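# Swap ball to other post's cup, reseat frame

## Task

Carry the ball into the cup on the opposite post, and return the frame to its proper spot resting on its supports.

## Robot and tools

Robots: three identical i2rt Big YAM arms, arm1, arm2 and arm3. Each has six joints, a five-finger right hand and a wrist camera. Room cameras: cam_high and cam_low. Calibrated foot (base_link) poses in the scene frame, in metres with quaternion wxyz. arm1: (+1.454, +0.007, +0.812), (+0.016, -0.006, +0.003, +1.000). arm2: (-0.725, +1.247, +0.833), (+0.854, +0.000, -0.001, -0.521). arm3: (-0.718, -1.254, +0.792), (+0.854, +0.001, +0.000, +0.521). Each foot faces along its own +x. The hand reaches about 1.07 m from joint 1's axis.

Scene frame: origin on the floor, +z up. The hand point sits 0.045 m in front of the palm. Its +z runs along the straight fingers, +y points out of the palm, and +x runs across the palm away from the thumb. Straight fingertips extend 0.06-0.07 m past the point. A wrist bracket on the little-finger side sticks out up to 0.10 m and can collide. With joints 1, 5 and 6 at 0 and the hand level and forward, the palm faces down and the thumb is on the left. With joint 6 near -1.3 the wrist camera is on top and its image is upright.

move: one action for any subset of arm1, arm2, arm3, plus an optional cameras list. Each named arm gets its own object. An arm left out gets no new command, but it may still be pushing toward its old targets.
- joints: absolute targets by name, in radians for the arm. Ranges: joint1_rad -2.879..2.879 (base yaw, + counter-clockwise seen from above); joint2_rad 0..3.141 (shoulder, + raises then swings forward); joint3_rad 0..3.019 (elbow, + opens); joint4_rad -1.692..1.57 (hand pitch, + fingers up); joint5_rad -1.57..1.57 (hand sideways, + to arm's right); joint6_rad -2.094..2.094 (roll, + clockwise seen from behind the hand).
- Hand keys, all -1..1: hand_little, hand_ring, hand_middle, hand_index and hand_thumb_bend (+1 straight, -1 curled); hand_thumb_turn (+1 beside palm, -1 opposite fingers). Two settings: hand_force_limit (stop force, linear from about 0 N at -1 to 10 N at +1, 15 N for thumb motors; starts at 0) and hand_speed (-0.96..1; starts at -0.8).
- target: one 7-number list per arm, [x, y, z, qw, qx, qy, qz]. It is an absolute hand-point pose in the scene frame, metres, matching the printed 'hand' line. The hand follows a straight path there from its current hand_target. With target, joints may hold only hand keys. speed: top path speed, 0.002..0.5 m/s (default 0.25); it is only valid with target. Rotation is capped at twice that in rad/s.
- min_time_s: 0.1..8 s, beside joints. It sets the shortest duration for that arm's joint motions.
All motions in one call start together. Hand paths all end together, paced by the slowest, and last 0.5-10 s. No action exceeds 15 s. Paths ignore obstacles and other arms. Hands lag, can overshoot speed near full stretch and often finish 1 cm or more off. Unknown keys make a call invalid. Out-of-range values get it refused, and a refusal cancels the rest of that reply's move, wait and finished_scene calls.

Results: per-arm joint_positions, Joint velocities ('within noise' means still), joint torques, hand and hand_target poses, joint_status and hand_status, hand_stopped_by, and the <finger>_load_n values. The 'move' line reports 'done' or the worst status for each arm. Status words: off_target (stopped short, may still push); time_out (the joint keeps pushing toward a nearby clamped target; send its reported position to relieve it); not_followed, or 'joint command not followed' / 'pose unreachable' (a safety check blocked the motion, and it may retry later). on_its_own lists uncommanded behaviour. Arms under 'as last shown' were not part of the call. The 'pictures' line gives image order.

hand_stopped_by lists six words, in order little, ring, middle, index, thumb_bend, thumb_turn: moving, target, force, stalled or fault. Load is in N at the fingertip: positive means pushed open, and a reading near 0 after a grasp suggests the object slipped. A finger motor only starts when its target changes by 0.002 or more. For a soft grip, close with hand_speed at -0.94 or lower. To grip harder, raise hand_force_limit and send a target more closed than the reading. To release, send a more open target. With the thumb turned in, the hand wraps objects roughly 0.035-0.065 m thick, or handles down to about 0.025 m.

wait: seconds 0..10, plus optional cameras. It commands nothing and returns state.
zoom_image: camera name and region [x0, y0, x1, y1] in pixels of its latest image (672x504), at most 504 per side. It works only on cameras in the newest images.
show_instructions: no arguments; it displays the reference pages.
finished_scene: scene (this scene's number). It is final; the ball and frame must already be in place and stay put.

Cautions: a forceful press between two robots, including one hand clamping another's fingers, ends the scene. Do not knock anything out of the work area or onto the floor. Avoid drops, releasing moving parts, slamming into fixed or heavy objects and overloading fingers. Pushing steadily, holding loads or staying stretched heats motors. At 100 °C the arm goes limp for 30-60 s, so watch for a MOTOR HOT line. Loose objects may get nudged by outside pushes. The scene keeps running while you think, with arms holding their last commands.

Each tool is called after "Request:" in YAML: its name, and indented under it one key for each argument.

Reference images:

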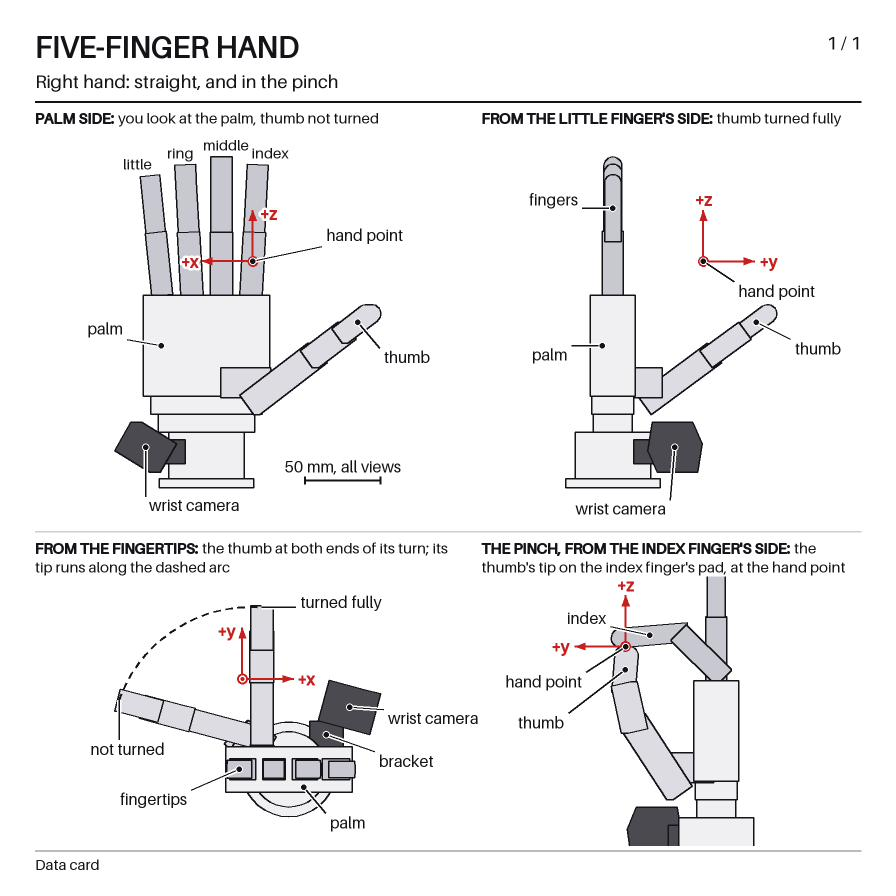

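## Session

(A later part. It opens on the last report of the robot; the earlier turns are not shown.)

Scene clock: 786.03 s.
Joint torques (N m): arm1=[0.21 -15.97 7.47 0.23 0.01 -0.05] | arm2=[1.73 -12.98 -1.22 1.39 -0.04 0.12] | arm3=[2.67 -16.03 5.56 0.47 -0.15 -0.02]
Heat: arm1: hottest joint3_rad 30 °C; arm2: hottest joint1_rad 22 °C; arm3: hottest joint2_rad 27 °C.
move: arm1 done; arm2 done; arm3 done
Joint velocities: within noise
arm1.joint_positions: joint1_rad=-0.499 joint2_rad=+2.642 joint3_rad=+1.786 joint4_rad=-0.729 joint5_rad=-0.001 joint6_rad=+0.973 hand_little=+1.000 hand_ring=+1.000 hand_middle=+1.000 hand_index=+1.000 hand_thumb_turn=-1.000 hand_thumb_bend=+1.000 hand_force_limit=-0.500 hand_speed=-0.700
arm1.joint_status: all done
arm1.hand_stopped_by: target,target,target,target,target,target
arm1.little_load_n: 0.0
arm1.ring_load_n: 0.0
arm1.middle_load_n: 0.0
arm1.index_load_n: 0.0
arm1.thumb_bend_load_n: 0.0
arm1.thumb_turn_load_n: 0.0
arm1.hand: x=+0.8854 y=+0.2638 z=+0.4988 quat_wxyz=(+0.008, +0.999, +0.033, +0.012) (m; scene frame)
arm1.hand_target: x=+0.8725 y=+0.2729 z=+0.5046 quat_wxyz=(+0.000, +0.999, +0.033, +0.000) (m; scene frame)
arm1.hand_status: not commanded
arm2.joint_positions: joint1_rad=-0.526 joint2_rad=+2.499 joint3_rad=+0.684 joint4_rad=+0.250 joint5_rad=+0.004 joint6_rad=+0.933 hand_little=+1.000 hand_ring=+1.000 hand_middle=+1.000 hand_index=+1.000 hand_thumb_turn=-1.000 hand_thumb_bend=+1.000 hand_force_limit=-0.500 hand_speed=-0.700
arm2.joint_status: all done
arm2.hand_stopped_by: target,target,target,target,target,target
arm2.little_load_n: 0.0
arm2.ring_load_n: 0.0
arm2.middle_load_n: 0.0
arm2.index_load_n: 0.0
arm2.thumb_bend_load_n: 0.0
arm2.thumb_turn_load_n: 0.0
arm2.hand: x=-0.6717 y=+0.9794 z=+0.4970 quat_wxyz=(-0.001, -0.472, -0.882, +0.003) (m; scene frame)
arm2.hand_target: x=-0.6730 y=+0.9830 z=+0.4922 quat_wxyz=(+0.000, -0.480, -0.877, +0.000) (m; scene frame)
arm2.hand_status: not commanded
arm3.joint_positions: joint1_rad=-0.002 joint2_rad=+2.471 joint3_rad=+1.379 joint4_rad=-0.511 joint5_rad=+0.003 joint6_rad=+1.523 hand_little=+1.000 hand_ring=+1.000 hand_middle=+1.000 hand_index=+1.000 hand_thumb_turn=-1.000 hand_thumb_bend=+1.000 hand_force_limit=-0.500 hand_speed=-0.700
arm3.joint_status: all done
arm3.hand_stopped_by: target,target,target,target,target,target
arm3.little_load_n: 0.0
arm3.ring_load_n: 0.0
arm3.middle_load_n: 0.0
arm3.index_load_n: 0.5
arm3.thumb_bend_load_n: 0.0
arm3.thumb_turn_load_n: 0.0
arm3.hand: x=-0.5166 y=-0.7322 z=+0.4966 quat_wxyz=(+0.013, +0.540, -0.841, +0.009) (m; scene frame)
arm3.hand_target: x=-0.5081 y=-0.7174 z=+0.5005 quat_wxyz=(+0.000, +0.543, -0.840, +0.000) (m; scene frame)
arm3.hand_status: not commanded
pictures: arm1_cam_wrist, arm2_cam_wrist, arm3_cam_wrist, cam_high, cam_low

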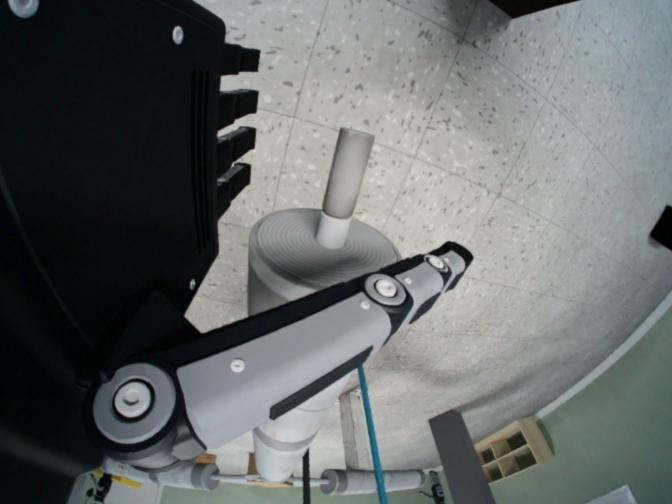

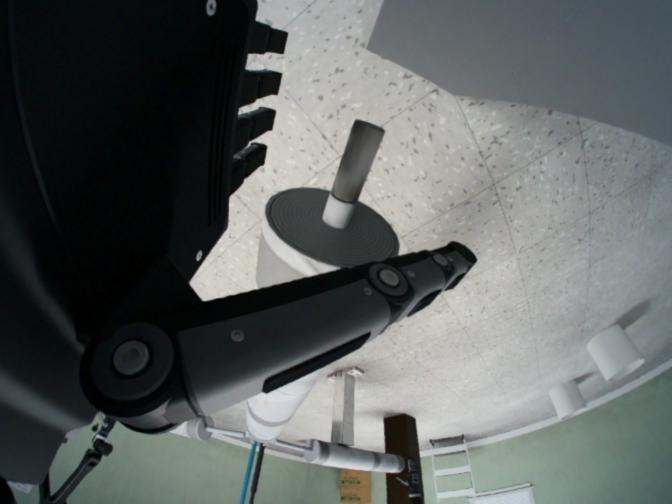

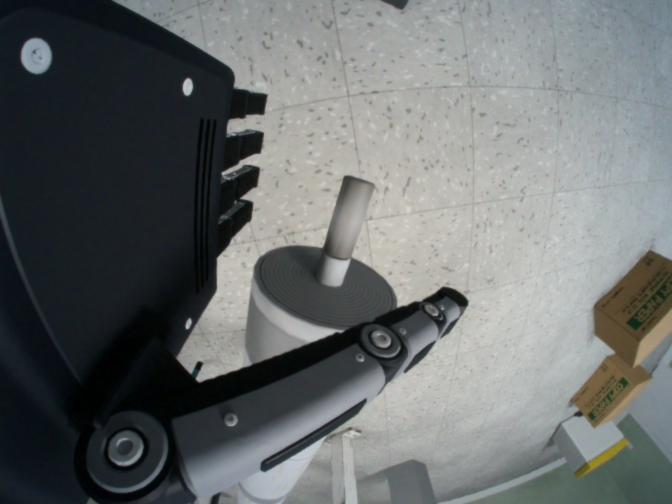

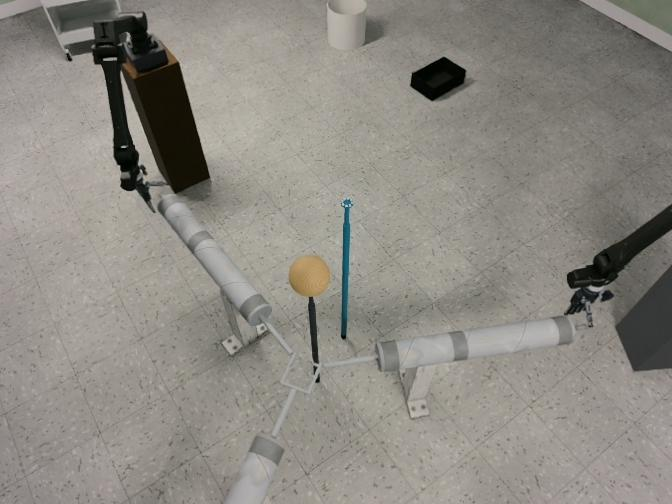

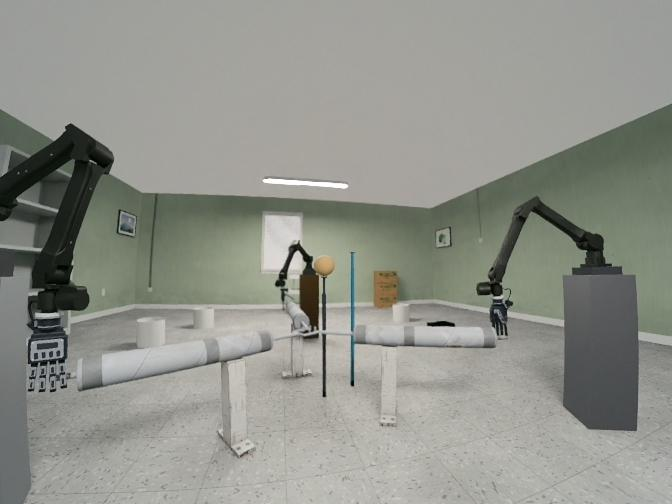

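Request:
move:
  arm1: {"target": [0.867, 0.248, 0.500, 0, 0.9990, 0.0450, 0], "speed": 0.05}
  arm2: {"target": [-0.651, 0.988, 0.488, 0, 0.470, 0.8827, 0], "speed": 0.05}
  arm3: {"target": [-0.5207, -0.694, 0.496, 0, -0.5432, 0.8396, 0], "speed": 0.05}
  cameras: []

Request:
move:
  arm1: {"target": [0.867, 0.248, 0.467, 0, 0.9990, 0.0450, 0], "speed": 0.05}
  arm2: {"target": [-0.651, 0.988, 0.455, 0, 0.470, 0.8827, 0], "speed": 0.05}
  arm3: {"target": [-0.5207, -0.694, 0.463, 0, -0.5432, 0.8396, 0], "speed": 0.05}
  cameras: ["arm1_cam_wrist","arm2_cam_wrist","arm3_cam_wrist","cam_low"]

Request:
zoom_image:
  camera: "cam_low"
  region: [0, 290, 120, 420]

Request:
zoom_image:
  camera: "cam_low"
  region: [450, 260, 550, 370]

Scene clock: 854.80 s.
Joint torques (N m): arm1=[0.62 -15.21 5.72 0.62 0.03 0.07] | arm2=[3.14 -12.75 -1.43 1.55 -0.03 0.15] | arm3=[3.02 -16.26 5.86 -0.14 -0.13 0.18]
Heat: arm1: hottest joint3_rad 31 °C; arm2: hottest joint2_rad 23 °C; arm3: hottest joint2_rad 27 °C.
move: arm1 done; arm2 done; arm3 off_target
Joint velocities: within noise
arm1.joint_positions: joint1_rad=-0.466 joint2_rad=+2.642 joint3_rad=+1.786 joint4_rad=-0.717 joint5_rad=+0.000 joint6_rad=+0.978 hand_little=+1.000 hand_ring=+1.000 hand_middle=+1.000 hand_index=+1.000 hand_thumb_turn=-1.000 hand_thumb_bend=+1.000 hand_force_limit=-0.500 hand_speed=-0.700
arm1.joint_status: not commanded
arm1.hand_stopped_by: target,target,target,target,target,target
arm1.little_load_n: -0.5
arm1.ring_load_n: 0.0
arm1.middle_load_n: 0.5
arm1.index_load_n: 0.0
arm1.thumb_bend_load_n: 0.0
arm1.thumb_turn_load_n: 0.0
arm1.hand: x=+0.8741 y=+0.2466 z=+0.4987 quat_wxyz=(+0.004, +0.999, +0.047, +0.007) (m; scene frame)
arm1.hand_target: x=+0.8670 y=+0.2479 z=+0.5001 quat_wxyz=(+0.000, +0.999, +0.045, +0.000) (m; scene frame)
arm1.hand_status: done (0.007 m and 1.0 deg from the pose sent, 0.024 m and 2.1 deg at the start)
arm2.joint_positions: joint1_rad=-0.460 joint2_rad=+2.514 joint3_rad=+0.684 joint4_rad=+0.263 joint5_rad=+0.004 joint6_rad=+0.988 hand_little=+1.000 hand_ring=+1.000 hand_middle=+1.000 hand_index=+1.000 hand_thumb_turn=-1.000 hand_thumb_bend=+1.000 hand_force_limit=-0.500 hand_speed=-0.700
arm2.joint_status: not commanded
arm2.hand_stopped_by: target,target,target,target,target,target
arm2.little_load_n: 0.0
arm2.ring_load_n: 0.0
arm2.middle_load_n: 0.0
arm2.index_load_n: 0.0
arm2.thumb_bend_load_n: 0.0
arm2.thumb_turn_load_n: 0.0
arm2.hand: x=-0.6538 y=+0.9831 z=+0.4933 quat_wxyz=(-0.001, -0.468, -0.884, +0.003) (m; scene frame)
arm2.hand_target: x=-0.6511 y=+0.9881 z=+0.4882 quat_wxyz=(+0.000, -0.470, -0.883, +0.000) (m; scene frame)
arm2.hand_status: done (0.008 m and 0.5 deg from the pose sent, 0.024 m and 0.5 deg at the start)
arm3.joint_positions: joint1_rad=+0.031 joint2_rad=+2.496 joint3_rad=+1.436 joint4_rad=-0.525 joint5_rad=+0.002 joint6_rad=+1.540 hand_little=+1.000 hand_ring=+1.000 hand_middle=+1.000 hand_index=+1.000 hand_thumb_turn=-1.000 hand_thumb_bend=+1.000 hand_force_limit=-0.500 hand_speed=-0.700
arm3.joint_status: not commanded
arm3.hand_stopped_by: target,target,target,target,target,target
arm3.little_load_n: 0.0
arm3.ring_load_n: 0.0
arm3.middle_load_n: 0.0
arm3.index_load_n: 0.0
arm3.thumb_bend_load_n: -0.5
arm3.thumb_turn_load_n: 0.0
arm3.hand: x=-0.5250 y=-0.7071 z=+0.4942 quat_wxyz=(+0.006, +0.547, -0.837, +0.004) (m; scene frame)
arm3.hand_target: x=-0.5208 y=-0.6942 z=+0.4964 quat_wxyz=(+0.000, +0.543, -0.840, +0.000) (m; scene frame)
arm3.hand_status: off_target (0.014 m and 1.0 deg from the pose sent, 0.038 m and 1.8 deg at the start)
pictures: none
No camera images: "cameras" was empty.

Scene clock: 856.23 s.
Joint torques (N m): arm1=[0.38 -15.38 7.32 0.32 0.02 0.04] | arm2=[3.19 -13.04 -1.43 1.51 -0.04 0.15] | arm3=[3.02 -16.44 5.55 0.59 -0.14 0.17]
Heat: arm1: hottest joint3_rad 31 °C; arm2: hottest joint2_rad 23 °C; arm3: hottest joint2_rad 27 °C.
move: arm1 off_target; arm2 done; arm3 off_target
Joint velocities: within noise
arm1.joint_positions: joint1_rad=-0.466 joint2_rad=+2.711 joint3_rad=+1.803 joint4_rad=-0.690 joint5_rad=+0.000 joint6_rad=+0.979 hand_little=+1.000 hand_ring=+1.000 hand_middle=+1.000 hand_index=+1.000 hand_thumb_turn=-1.000 hand_thumb_bend=+1.000 hand_force_limit=-0.500 hand_speed=-0.700
arm1.joint_status: not commanded
arm1.hand_stopped_by: target,target,target,target,target,target
arm1.little_load_n: 0.0
arm1.ring_load_n: 0.0
arm1.middle_load_n: 0.0
arm1.index_load_n: 0.0
arm1.thumb_bend_load_n: 0.0
arm1.thumb_turn_load_n: 0.0
arm1.hand: x=+0.8870 y=+0.2396 z=+0.4613 quat_wxyz=(+0.011, +0.999, +0.047, +0.017) (m; scene frame)
arm1.hand_target: x=+0.8673 y=+0.2477 z=+0.4678 quat_wxyz=(+0.000, +0.999, +0.045, +0.000) (m; scene frame)
arm1.hand_status: off_target (0.022 m and 2.3 deg from the pose sent, 0.032 m and 1.0 deg at the start)
arm2.joint_positions: joint1_rad=-0.460 joint2_rad=+2.620 joint3_rad=+0.744 joint4_rad=+0.305 joint5_rad=+0.004 joint6_rad=+0.989 hand_little=+1.000 hand_ring=+1.000 hand_middle=+1.000 hand_index=+1.000 hand_thumb_turn=-1.000 hand_thumb_bend=+1.000 hand_force_limit=-0.500 hand_speed=-0.700
arm2.joint_status: not commanded
arm2.hand_stopped_by: target,target,target,target,target,target
arm2.little_load_n: 0.0
arm2.ring_load_n: 0.0
arm2.middle_load_n: 0.0
arm2.index_load_n: 0.0
arm2.thumb_bend_load_n: 0.0
arm2.thumb_turn_load_n: 0.0
arm2.hand: x=-0.6538 y=+0.9855 z=+0.4606 quat_wxyz=(+0.000, -0.468, -0.884, +0.001) (m; scene frame)
arm2.hand_target: x=-0.6511 y=+0.9880 z=+0.4552 quat_wxyz=(+0.000, -0.470, -0.883, +0.000) (m; scene frame)
arm2.hand_status: done (0.007 m and 0.3 deg from the pose sent, 0.039 m and 0.5 deg at the start)
arm3.joint_positions: joint1_rad=+0.031 joint2_rad=+2.571 joint3_rad=+1.476 joint4_rad=-0.509 joint5_rad=+0.002 joint6_rad=+1.540 hand_little=+1.000 hand_ring=+1.000 hand_middle=+1.000 hand_index=+1.000 hand_thumb_turn=-1.000 hand_thumb_bend=+1.000 hand_force_limit=-0.500 hand_speed=-0.700
arm3.joint_status: not commanded
arm3.hand_stopped_by: target,target,target,target,target,target
arm3.little_load_n: 0.0
arm3.ring_load_n: 0.0
arm3.middle_load_n: 0.0
arm3.index_load_n: 0.0
arm3.thumb_bend_load_n: 0.0
arm3.thumb_turn_load_n: 0.0
arm3.hand: x=-0.5269 y=-0.7110 z=+0.4611 quat_wxyz=(+0.013, +0.547, -0.837, +0.009) (m; scene frame)
arm3.hand_target: x=-0.5208 y=-0.6944 z=+0.4636 quat_wxyz=(+0.000, +0.543, -0.840, +0.000) (m; scene frame)
arm3.hand_status: off_target (0.018 m and 1.9 deg from the pose sent, 0.034 m and 1.0 deg at the start)
pictures: arm1_cam_wrist, arm2_cam_wrist, arm3_cam_wrist, cam_low

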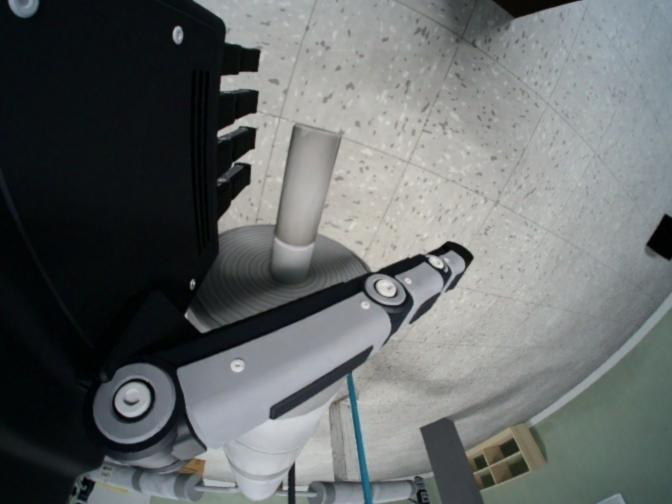

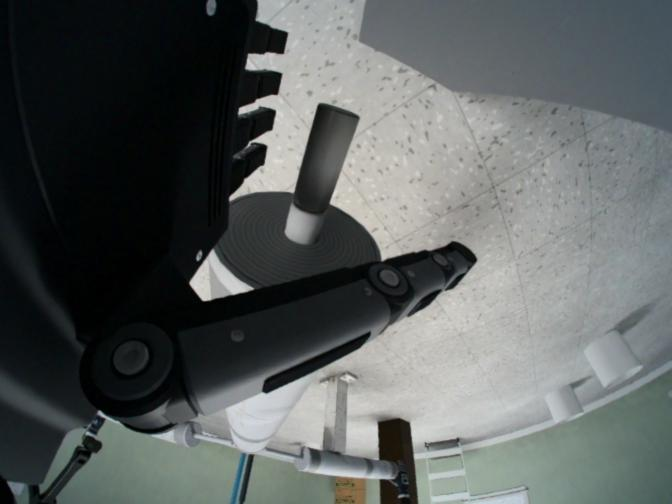

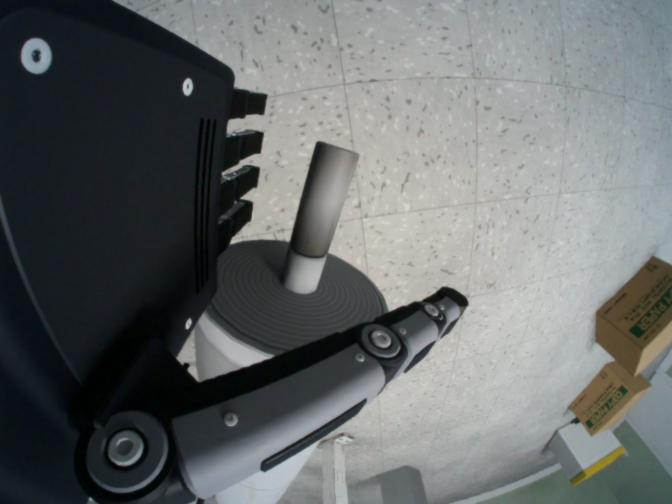

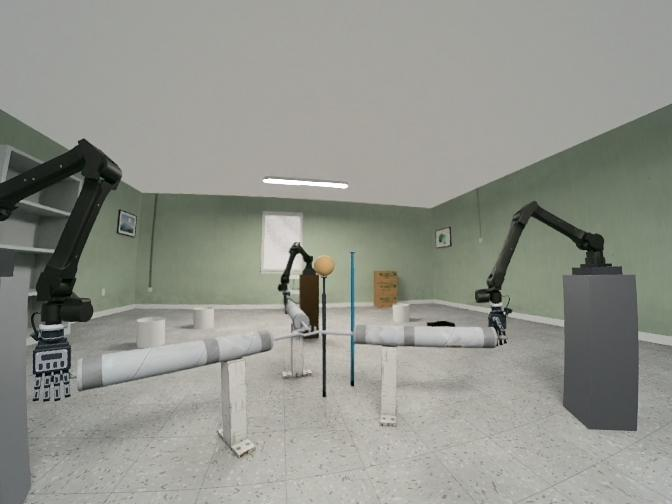

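Scaled by 3.877.

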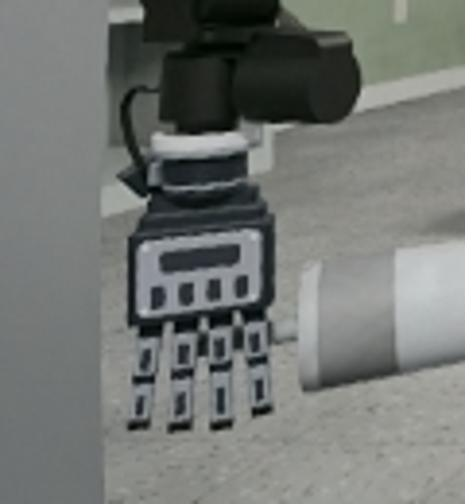

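Scaled by 4.582.

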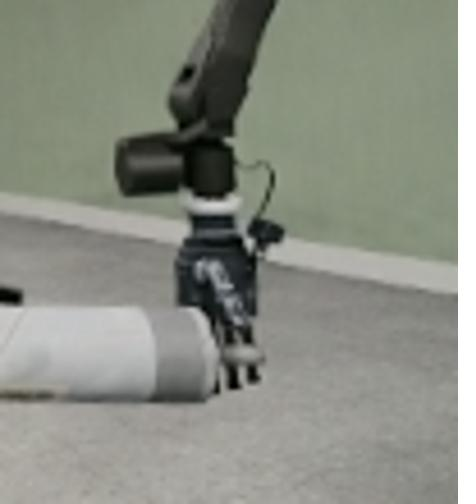

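Request:
move:
  arm1: {"target": [0.853, 0.2485, 0.460, 0, 0.9990, 0.0450, 0], "speed": 0.05}
  arm2: {"target": [-0.651, 0.988, 0.447, 0, 0.470, 0.8827, 0], "speed": 0.05}
  arm3: {"target": [-0.5207, -0.694, 0.455, 0, -0.5432, 0.8396, 0], "speed": 0.05}
  cameras: ["arm1_cam_wrist","arm2_cam_wrist","arm3_cam_wrist"]

Request:
move:
  arm1: {"joints": {"hand_index": 0.3, "hand_middle": 0.3, "hand_ring": 0.3, "hand_speed": -0.7, "hand_force_limit": -0.7}}
  arm2: {"joints": {"hand_index": 0.3, "hand_middle": 0.3, "hand_ring": 0.3, "hand_speed": -0.7, "hand_force_limit": -0.7}}
  arm3: {"joints": {"hand_index": 0.3, "hand_middle": 0.3, "hand_ring": 0.3, "hand_speed": -0.7, "hand_force_limit": -0.7}}
  cameras: ["arm1_cam_wrist","arm2_cam_wrist","arm3_cam_wrist"]

Scene clock: 881.77 s.
Joint torques (N m): arm1=[1.61 -16.32 8.01 0.05 0.01 0.08] | arm2=[3.08 -12.98 -1.48 1.52 -0.03 0.15] | arm3=[3.02 -16.44 5.57 0.58 -0.14 0.18]
Heat: arm1: hottest joint3_rad 31 °C; arm2: hottest joint2_rad 23 °C; arm3: hottest joint2_rad 29 °C.
move: arm1 off_target; arm2 done; arm3 off_target
Joint velocities: within noise
arm1.joint_positions: joint1_rad=-0.463 joint2_rad=+2.748 joint3_rad=+1.872 joint4_rad=-0.705 joint5_rad=+0.000 joint6_rad=+0.988 hand_little=+1.000 hand_ring=+1.000 hand_middle=+1.000 hand_index=+1.000 hand_thumb_turn=-1.000 hand_thumb_bend=+1.000 hand_force_limit=-0.500 hand_speed=-0.700
arm1.joint_status: not commanded
arm1.hand_stopped_by: target,target,target,target,target,target
arm1.little_load_n: 0.0
arm1.ring_load_n: 0.0
arm1.middle_load_n: 0.0
arm1.index_load_n: 0.0
arm1.thumb_bend_load_n: 0.0
arm1.thumb_turn_load_n: 0.0
arm1.hand: x=+0.8710 y=+0.2461 z=+0.4545 quat_wxyz=(+0.006, +0.999, +0.043, +0.011) (m; scene frame)
arm1.hand_target: x=+0.8533 y=+0.2484 z=+0.4605 quat_wxyz=(+0.000, +0.999, +0.045, +0.000) (m; scene frame)
arm1.hand_status: off_target (0.019 m and 1.4 deg from the pose sent, 0.035 m and 2.3 deg at the start)
arm2.joint_positions: joint1_rad=-0.460 joint2_rad=+2.644 joint3_rad=+0.761 joint4_rad=+0.313 joint5_rad=+0.004 joint6_rad=+0.989 hand_little=+1.000 hand_ring=+1.000 hand_middle=+1.000 hand_index=+1.000 hand_thumb_turn=-1.000 hand_thumb_bend=+1.000 hand_force_limit=-0.500 hand_speed=-0.700
arm2.joint_status: not commanded
arm2.hand_stopped_by: target,target,target,target,target,target
arm2.little_load_n: 0.0
arm2.ring_load_n: 0.0
arm2.middle_load_n: 0.0
arm2.index_load_n: 0.0
arm2.thumb_bend_load_n: -0.5
arm2.thumb_turn_load_n: 0.0
arm2.hand: x=-0.6537 y=+0.9850 z=+0.4528 quat_wxyz=(+0.000, -0.468, -0.884, +0.001) (m; scene frame)
arm2.hand_target: x=-0.6511 y=+0.9879 z=+0.4472 quat_wxyz=(+0.000, -0.470, -0.883, +0.000) (m; scene frame)
arm2.hand_status: done (0.007 m and 0.3 deg from the pose sent, 0.014 m and 0.3 deg at the start)
arm3.joint_positions: joint1_rad=+0.031 joint2_rad=+2.589 joint3_rad=+1.486 joint4_rad=-0.501 joint5_rad=+0.002 joint6_rad=+1.540 hand_little=+1.000 hand_ring=+1.000 hand_middle=+1.000 hand_index=+1.000 hand_thumb_turn=-1.000 hand_thumb_bend=+1.000 hand_force_limit=-0.500 hand_speed=-0.700
arm3.joint_status: not commanded
arm3.hand_stopped_by: target,target,target,target,target,target
arm3.little_load_n: 0.0
arm3.ring_load_n: 0.0
arm3.middle_load_n: 0.0
arm3.index_load_n: -0.5
arm3.thumb_bend_load_n: 0.0
arm3.thumb_turn_load_n: 0.0
arm3.hand: x=-0.5271 y=-0.7113 z=+0.4534 quat_wxyz=(+0.014, +0.547, -0.837, +0.009) (m; scene frame)
arm3.hand_target: x=-0.5209 y=-0.6944 z=+0.4557 quat_wxyz=(+0.000, +0.543, -0.840, +0.000) (m; scene frame)
arm3.hand_status: off_target (0.019 m and 1.9 deg from the pose sent, 0.019 m and 1.9 deg at the start)
pictures: arm1_cam_wrist, arm2_cam_wrist, arm3_cam_wrist

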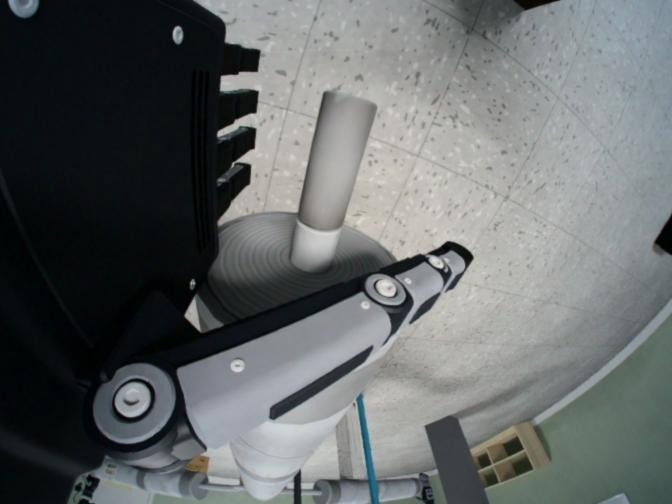

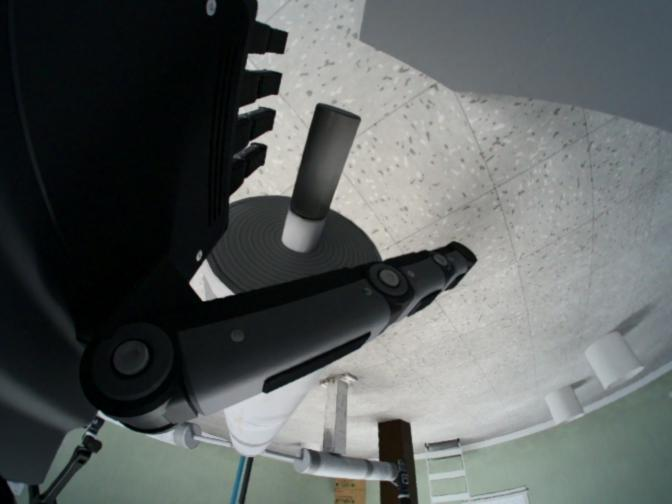

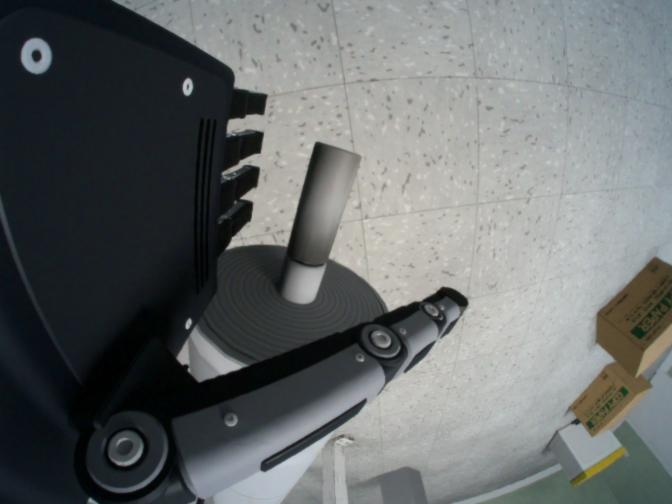

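Scene clock: 883.10 s.
Joint torques (N m): arm1=[0.73 -15.74 7.75 -0.06 -0.03 0.06] | arm2=[3.14 -13.04 -1.47 1.52 -0.04 0.14] | arm3=[3.08 -16.38 5.6 0.59 -0.15 0.16]
Heat: arm1: hottest joint3_rad 31 °C; arm2: hottest joint2_rad 23 °C; arm3: hottest joint2_rad 29 °C.
move: arm1 done; arm2 done; arm3 done
Joint velocities: within noise
arm1.joint_positions: joint1_rad=-0.463 joint2_rad=+2.748 joint3_rad=+1.872 joint4_rad=-0.705 joint5_rad=+0.000 joint6_rad=+0.989 hand_little=+1.000 hand_ring=+0.300 hand_middle=+0.300 hand_index=+0.300 hand_thumb_turn=-1.000 hand_thumb_bend=+1.000 hand_force_limit=-0.700 hand_speed=-0.700
arm1.joint_status: all done
arm1.hand_stopped_by: target,target,target,target,target,target
arm1.little_load_n: 0.0
arm1.ring_load_n: 0.0
arm1.middle_load_n: 0.0
arm1.index_load_n: 0.0
arm1.thumb_bend_load_n: 0.0
arm1.thumb_turn_load_n: 0.0
arm1.hand: x=+0.8710 y=+0.2461 z=+0.4545 quat_wxyz=(+0.006, +0.999, +0.043, +0.011) (m; scene frame)
arm1.hand_target: x=+0.8534 y=+0.2484 z=+0.4605 quat_wxyz=(+0.000, +0.999, +0.045, +0.000) (m; scene frame)
arm1.hand_status: not commanded
arm2.joint_positions: joint1_rad=-0.460 joint2_rad=+2.644 joint3_rad=+0.761 joint4_rad=+0.313 joint5_rad=+0.004 joint6_rad=+0.989 hand_little=+1.000 hand_ring=+0.300 hand_middle=+0.300 hand_index=+0.300 hand_thumb_turn=-1.000 hand_thumb_bend=+1.000 hand_force_limit=-0.700 hand_speed=-0.700
arm2.joint_status: all done
arm2.hand_stopped_by: target,target,target,target,target,target
arm2.little_load_n: 0.0
arm2.ring_load_n: 0.0
arm2.middle_load_n: 0.0
arm2.index_load_n: 0.0
arm2.thumb_bend_load_n: -0.5
arm2.thumb_turn_load_n: 0.0
arm2.hand: x=-0.6537 y=+0.9849 z=+0.4528 quat_wxyz=(+0.000, -0.468, -0.884, +0.001) (m; scene frame)
arm2.hand_target: x=-0.6511 y=+0.9879 z=+0.4472 quat_wxyz=(+0.000, -0.470, -0.883, +0.000) (m; scene frame)
arm2.hand_status: not commanded
arm3.joint_positions: joint1_rad=+0.031 joint2_rad=+2.589 joint3_rad=+1.486 joint4_rad=-0.501 joint5_rad=+0.002 joint6_rad=+1.542 hand_little=+1.000 hand_ring=+0.300 hand_middle=+0.300 hand_index=+0.300 hand_thumb_turn=-1.000 hand_thumb_bend=+1.000 hand_force_limit=-0.700 hand_speed=-0.700
arm3.joint_status: all done
arm3.hand_stopped_by: target,target,target,target,target,target
arm3.little_load_n: 0.0
arm3.ring_load_n: 0.0
arm3.middle_load_n: 0.0
arm3.index_load_n: 0.0
arm3.thumb_bend_load_n: 0.0
arm3.thumb_turn_load_n: 0.0
arm3.hand: x=-0.5270 y=-0.7113 z=+0.4534 quat_wxyz=(+0.014, +0.546, -0.837, +0.009) (m; scene frame)
arm3.hand_target: x=-0.5208 y=-0.6944 z=+0.4557 quat_wxyz=(+0.000, +0.543, -0.840, +0.000) (m; scene frame)
arm3.hand_status: not commanded
pictures: arm1_cam_wrist, arm2_cam_wrist, arm3_cam_wrist

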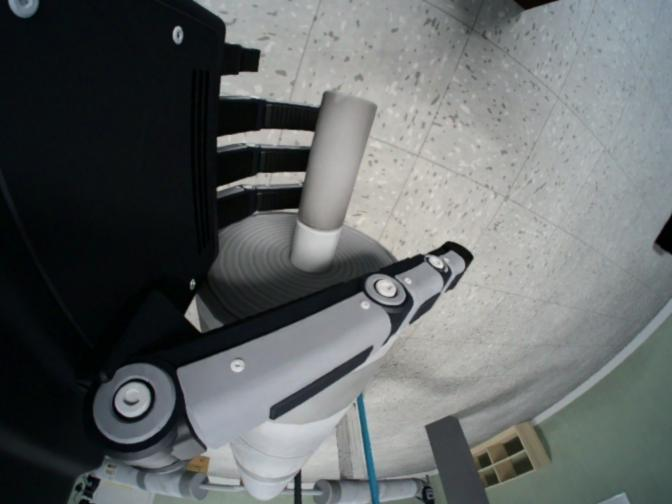

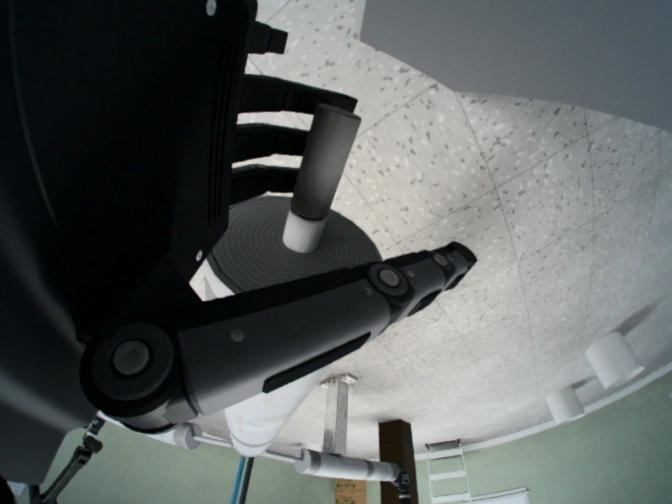

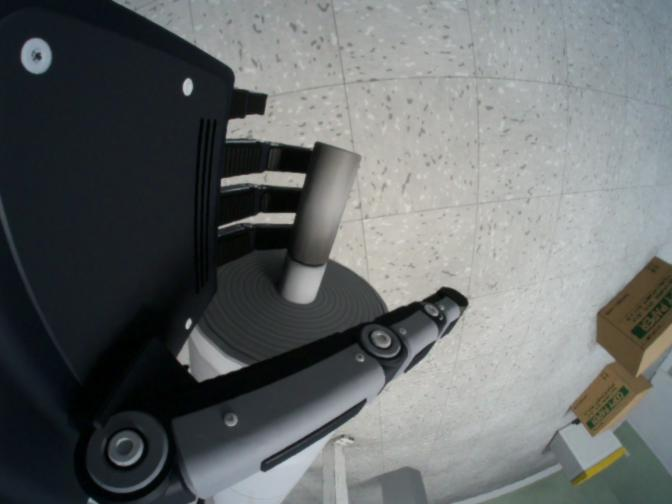

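Request:
move:
  arm1: {"joints": {"hand_index": -0.8, "hand_middle": -0.8, "hand_ring": -0.8, "hand_thumb_bend": -0.2, "hand_speed": -0.9, "hand_force_limit": -0.6}}
  arm2: {"joints": {"hand_index": -0.8, "hand_middle": -0.8, "hand_ring": -0.8, "hand_thumb_bend": -0.2, "hand_speed": -0.9, "hand_force_limit": -0.6}}
  arm3: {"joints": {"hand_index": -0.8, "hand_middle": -0.8, "hand_ring": -0.8, "hand_thumb_bend": -0.2, "hand_speed": -0.9, "hand_force_limit": -0.6}}
  cameras: ["arm1_cam_wrist","arm2_cam_wrist","arm3_cam_wrist"]

Scene clock: 900.27 s.
Joint torques (N m): arm1=[0.38 -17.14 7.86 0.03 0.05 0] | arm2=[3.14 -13.8 -1.88 1.31 -0.21 0.13] | arm3=[2.96 -17.32 5.31 0.27 -0.17 0.1]
Heat: arm1: hottest joint3_rad 31 °C; arm2: hottest joint2_rad 23 °C; arm3: hottest joint2_rad 29 °C.
move: arm1 off_target; arm2 off_target; arm3 off_target
Joint velocities: within noise
arm1.joint_positions: joint1_rad=-0.459 joint2_rad=+2.755 joint3_rad=+1.872 joint4_rad=-0.711 joint5_rad=-0.001 joint6_rad=+0.991 hand_little=+1.000 hand_ring=-0.118 hand_middle=-0.155 hand_index=-0.192 hand_thumb_turn=-1.000 hand_thumb_bend=+0.099 hand_force_limit=-0.600 hand_speed=-0.900
arm1.joint_status: hand_ring off_target (ended at -0.118, target -0.800); hand_middle off_target (ended at -0.155, target -0.800); hand_index off_target (ended at -0.192, target -0.800); hand_thumb_bend off_target (ended at +0.099, target -0.200); the others done
arm1.hand_stopped_by: target,force,force,force,force,target
arm1.little_load_n: 0.0
arm1.ring_load_n: 1.0
arm1.middle_load_n: 1.0
arm1.index_load_n: 0.5
arm1.thumb_bend_load_n: 3.0
arm1.thumb_turn_load_n: 0.5
arm1.hand: x=+0.8742 y=+0.2411 z=+0.4503 quat_wxyz=(+0.010, +0.999, +0.044, +0.016) (m; scene frame)
arm1.hand_target: x=+0.8534 y=+0.2483 z=+0.4605 quat_wxyz=(+0.000, +0.999, +0.045, +0.000) (m; scene frame)
arm1.hand_status: not commanded
arm2.joint_positions: joint1_rad=-0.460 joint2_rad=+2.652 joint3_rad=+0.766 joint4_rad=+0.318 joint5_rad=+0.008 joint6_rad=+0.990 hand_little=+1.000 hand_ring=-0.350 hand_middle=-0.341 hand_index=-0.193 hand_thumb_turn=-1.000 hand_thumb_bend=+0.373 hand_force_limit=-0.600 hand_speed=-0.900
arm2.joint_status: hand_ring off_target (ended at -0.350, target -0.800); hand_middle off_target (ended at -0.341, target -0.800); hand_index off_target (ended at -0.193, target -0.800); hand_thumb_bend off_target (ended at +0.373, target -0.200); the others done
arm2.hand_stopped_by: target,force,force,force,force,target
arm2.little_load_n: 0.0
arm2.ring_load_n: 2.5
arm2.middle_load_n: 0.5
arm2.index_load_n: 0.0
arm2.thumb_bend_load_n: 3.0
arm2.thumb_turn_load_n: 0.0
arm2.hand: x=-0.6545 y=+0.9844 z=+0.4498 quat_wxyz=(+0.002, -0.468, -0.884, +0.003) (m; scene frame)
arm2.hand_target: x=-0.6511 y=+0.9880 z=+0.4472 quat_wxyz=(+0.000, -0.470, -0.883, +0.000) (m; scene frame)
arm2.hand_status: not commanded
arm3.joint_positions: joint1_rad=+0.032 joint2_rad=+2.600 joint3_rad=+1.489 joint4_rad=-0.493 joint5_rad=+0.003 joint6_rad=+1.549 hand_little=+1.000 hand_ring=-0.118 hand_middle=-0.154 hand_index=-0.192 hand_thumb_turn=-1.000 hand_thumb_bend=+0.162 hand_force_limit=-0.600 hand_speed=-0.900
arm3.joint_status: hand_ring off_target (ended at -0.118, target -0.800); hand_middle off_target (ended at -0.154, target -0.800); hand_index off_target (ended at -0.192, target -0.800); hand_thumb_bend off_target (ended at +0.162, target -0.200); the others done
arm3.hand_stopped_by: target,force,force,force,force,target
arm3.little_load_n: 0.0
arm3.ring_load_n: 0.0
arm3.middle_load_n: 0.0
arm3.index_load_n: 2.5
arm3.thumb_bend_load_n: 2.5
arm3.thumb_turn_load_n: 1.0
arm3.hand: x=-0.5274 y=-0.7122 z=+0.4478 quat_wxyz=(+0.014, +0.544, -0.839, +0.009) (m; scene frame)
arm3.hand_target: x=-0.5209 y=-0.6944 z=+0.4555 quat_wxyz=(+0.000, +0.543, -0.840, +0.000) (m; scene frame)
arm3.hand_status: not commanded
pictures: arm1_cam_wrist, arm2_cam_wrist, arm3_cam_wrist

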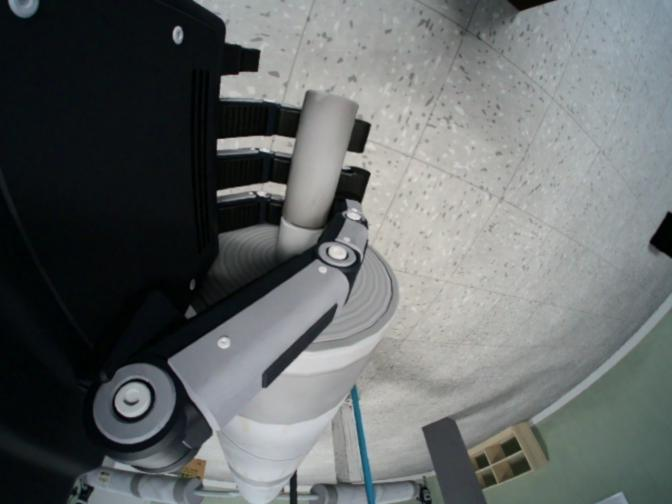

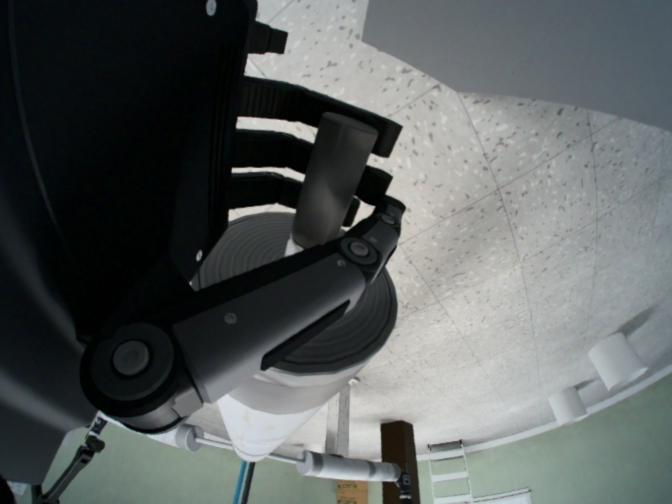

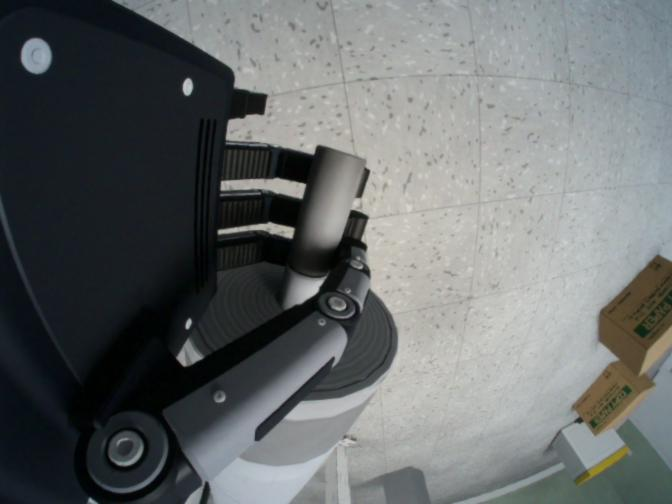

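Request:
move:
  arm1: {"joints": {"hand_index": -0.9, "hand_middle": -0.9, "hand_ring": -0.9, "hand_thumb_bend": -0.5, "hand_speed": -0.93, "hand_force_limit": 0.0}}
  arm2: {"joints": {"hand_index": -0.9, "hand_middle": -0.9, "hand_ring": -0.9, "hand_thumb_bend": -0.5, "hand_speed": -0.93, "hand_force_limit": 0.0}}
  arm3: {"joints": {"hand_index": -0.9, "hand_middle": -0.9, "hand_ring": -0.9, "hand_thumb_bend": -0.5, "hand_speed": -0.93, "hand_force_limit": 0.0}}
  cameras: ["arm1_cam_wrist","arm2_cam_wrist","arm3_cam_wrist"]

Scene clock: 916.87 s.
Joint torques (N m): arm1=[0.85 -16.97 7.39 -0.05 -0.24 0.06] | arm2=[2.96 -14.33 -2.17 1.21 0.11 0.08] | arm3=[2.9 -18.37 5.16 0.21 -0.12 0.07]
Heat: arm1: hottest joint3_rad 31 °C; arm2: hottest joint2_rad 23 °C; arm3: hottest joint2_rad 29 °C.
move: arm1 off_target; arm2 off_target; arm3 off_target
Joint velocities: within noise
arm1.joint_positions: joint1_rad=-0.458 joint2_rad=+2.766 joint3_rad=+1.877 joint4_rad=-0.708 joint5_rad=+0.007 joint6_rad=+0.991 hand_little=+1.000 hand_ring=-0.208 hand_middle=-0.238 hand_index=-0.242 hand_thumb_turn=-1.000 hand_thumb_bend=+0.066 hand_force_limit=+0.000 hand_speed=-0.930
arm1.joint_status: hand_ring off_target (ended at -0.208, target -0.900); hand_middle off_target (ended at -0.238, target -0.900); hand_index off_target (ended at -0.242, target -0.900); hand_thumb_bend off_target (ended at +0.066, target -0.500); the others done
arm1.hand_stopped_by: target,force,force,force,force,target
arm1.little_load_n: 0.0
arm1.ring_load_n: 4.0
arm1.middle_load_n: 8.0
arm1.index_load_n: 5.5
arm1.thumb_bend_load_n: 7.0
arm1.thumb_turn_load_n: 0.5
arm1.hand: x=+0.8760 y=+0.2411 z=+0.4447 quat_wxyz=(+0.007, +0.999, +0.045, +0.019) (m; scene frame)
arm1.hand_target: x=+0.8533 y=+0.2483 z=+0.4606 quat_wxyz=(+0.000, +0.999, +0.045, +0.000) (m; scene frame)
arm1.hand_status: not commanded
arm2.joint_positions: joint1_rad=-0.457 joint2_rad=+2.658 joint3_rad=+0.770 joint4_rad=+0.320 joint5_rad=+0.000 joint6_rad=+0.994 hand_little=+1.000 hand_ring=-0.900 hand_middle=-0.351 hand_index=-0.899 hand_thumb_turn=-1.000 hand_thumb_bend=+0.360 hand_force_limit=+0.000 hand_speed=-0.930
arm2.joint_status: hand_middle off_target (ended at -0.351, target -0.900); hand_thumb_bend off_target (ended at +0.360, target -0.500); the others done
arm2.hand_stopped_by: target,target,force,target,force,target
arm2.little_load_n: 0.0
arm2.ring_load_n: 0.0
arm2.middle_load_n: 5.5
arm2.index_load_n: 2.0
arm2.thumb_bend_load_n: 7.0
arm2.thumb_turn_load_n: 1.0
arm2.hand: x=-0.6520 y=+0.9844 z=+0.4485 quat_wxyz=(-0.002, -0.469, -0.883, +0.001) (m; scene frame)
arm2.hand_target: x=-0.6511 y=+0.9879 z=+0.4472 quat_wxyz=(+0.000, -0.470, -0.883, +0.000) (m; scene frame)
arm2.hand_status: not commanded
arm3.joint_positions: joint1_rad=+0.033 joint2_rad=+2.614 joint3_rad=+1.489 joint4_rad=-0.493 joint5_rad=+0.001 joint6_rad=+1.551 hand_little=+1.000 hand_ring=-0.899 hand_middle=-0.244 hand_index=-0.262 hand_thumb_turn=-1.000 hand_thumb_bend=+0.117 hand_force_limit=+0.000 hand_speed=-0.930
arm3.joint_status: hand_middle off_target (ended at -0.244, target -0.900); hand_index off_target (ended at -0.262, target -0.900); hand_thumb_bend off_target (ended at +0.117, target -0.500); the others done
arm3.hand_stopped_by: target,target,force,force,force,target
arm3.little_load_n: 0.0
arm3.ring_load_n: 1.5
arm3.middle_load_n: 4.5
arm3.index_load_n: 5.5
arm3.thumb_bend_load_n: 7.0
arm3.thumb_turn_load_n: 0.5
arm3.hand: x=-0.5312 y=-0.7178 z=+0.4402 quat_wxyz=(+0.020, +0.543, -0.839, +0.012) (m; scene frame)
arm3.hand_target: x=-0.5209 y=-0.6944 z=+0.4556 quat_wxyz=(+0.000, +0.543, -0.840, +0.000) (m; scene frame)
arm3.hand_status: not commanded
pictures: arm1_cam_wrist, arm2_cam_wrist, arm3_cam_wrist

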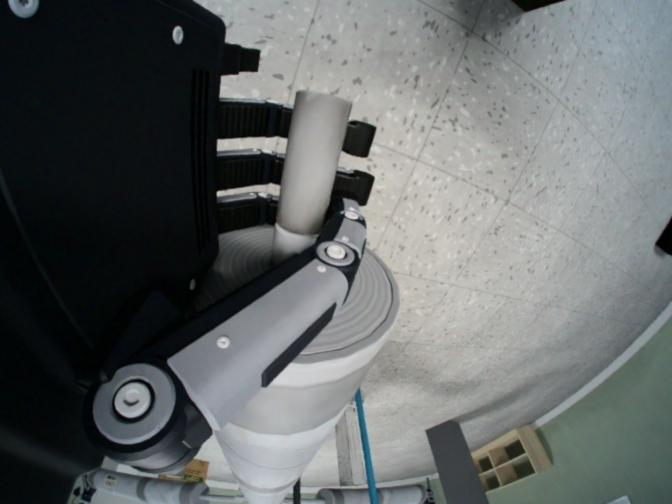

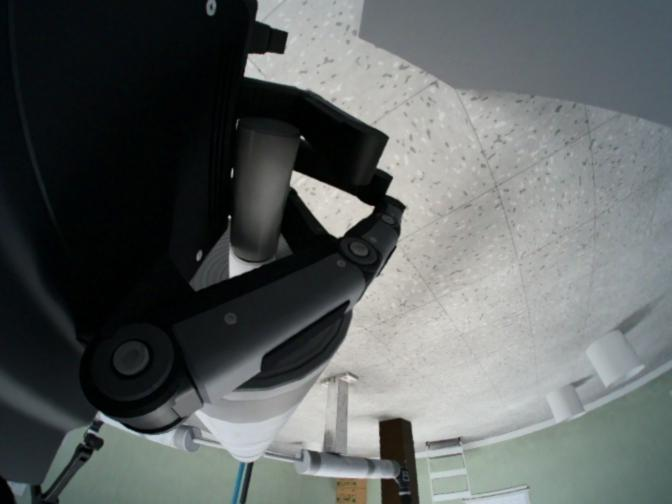

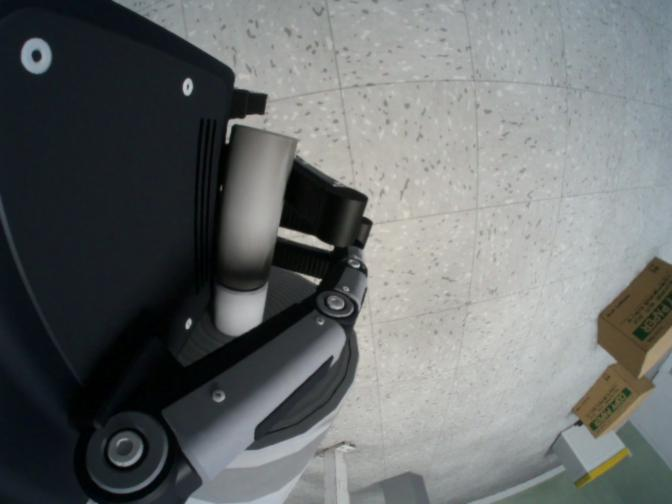

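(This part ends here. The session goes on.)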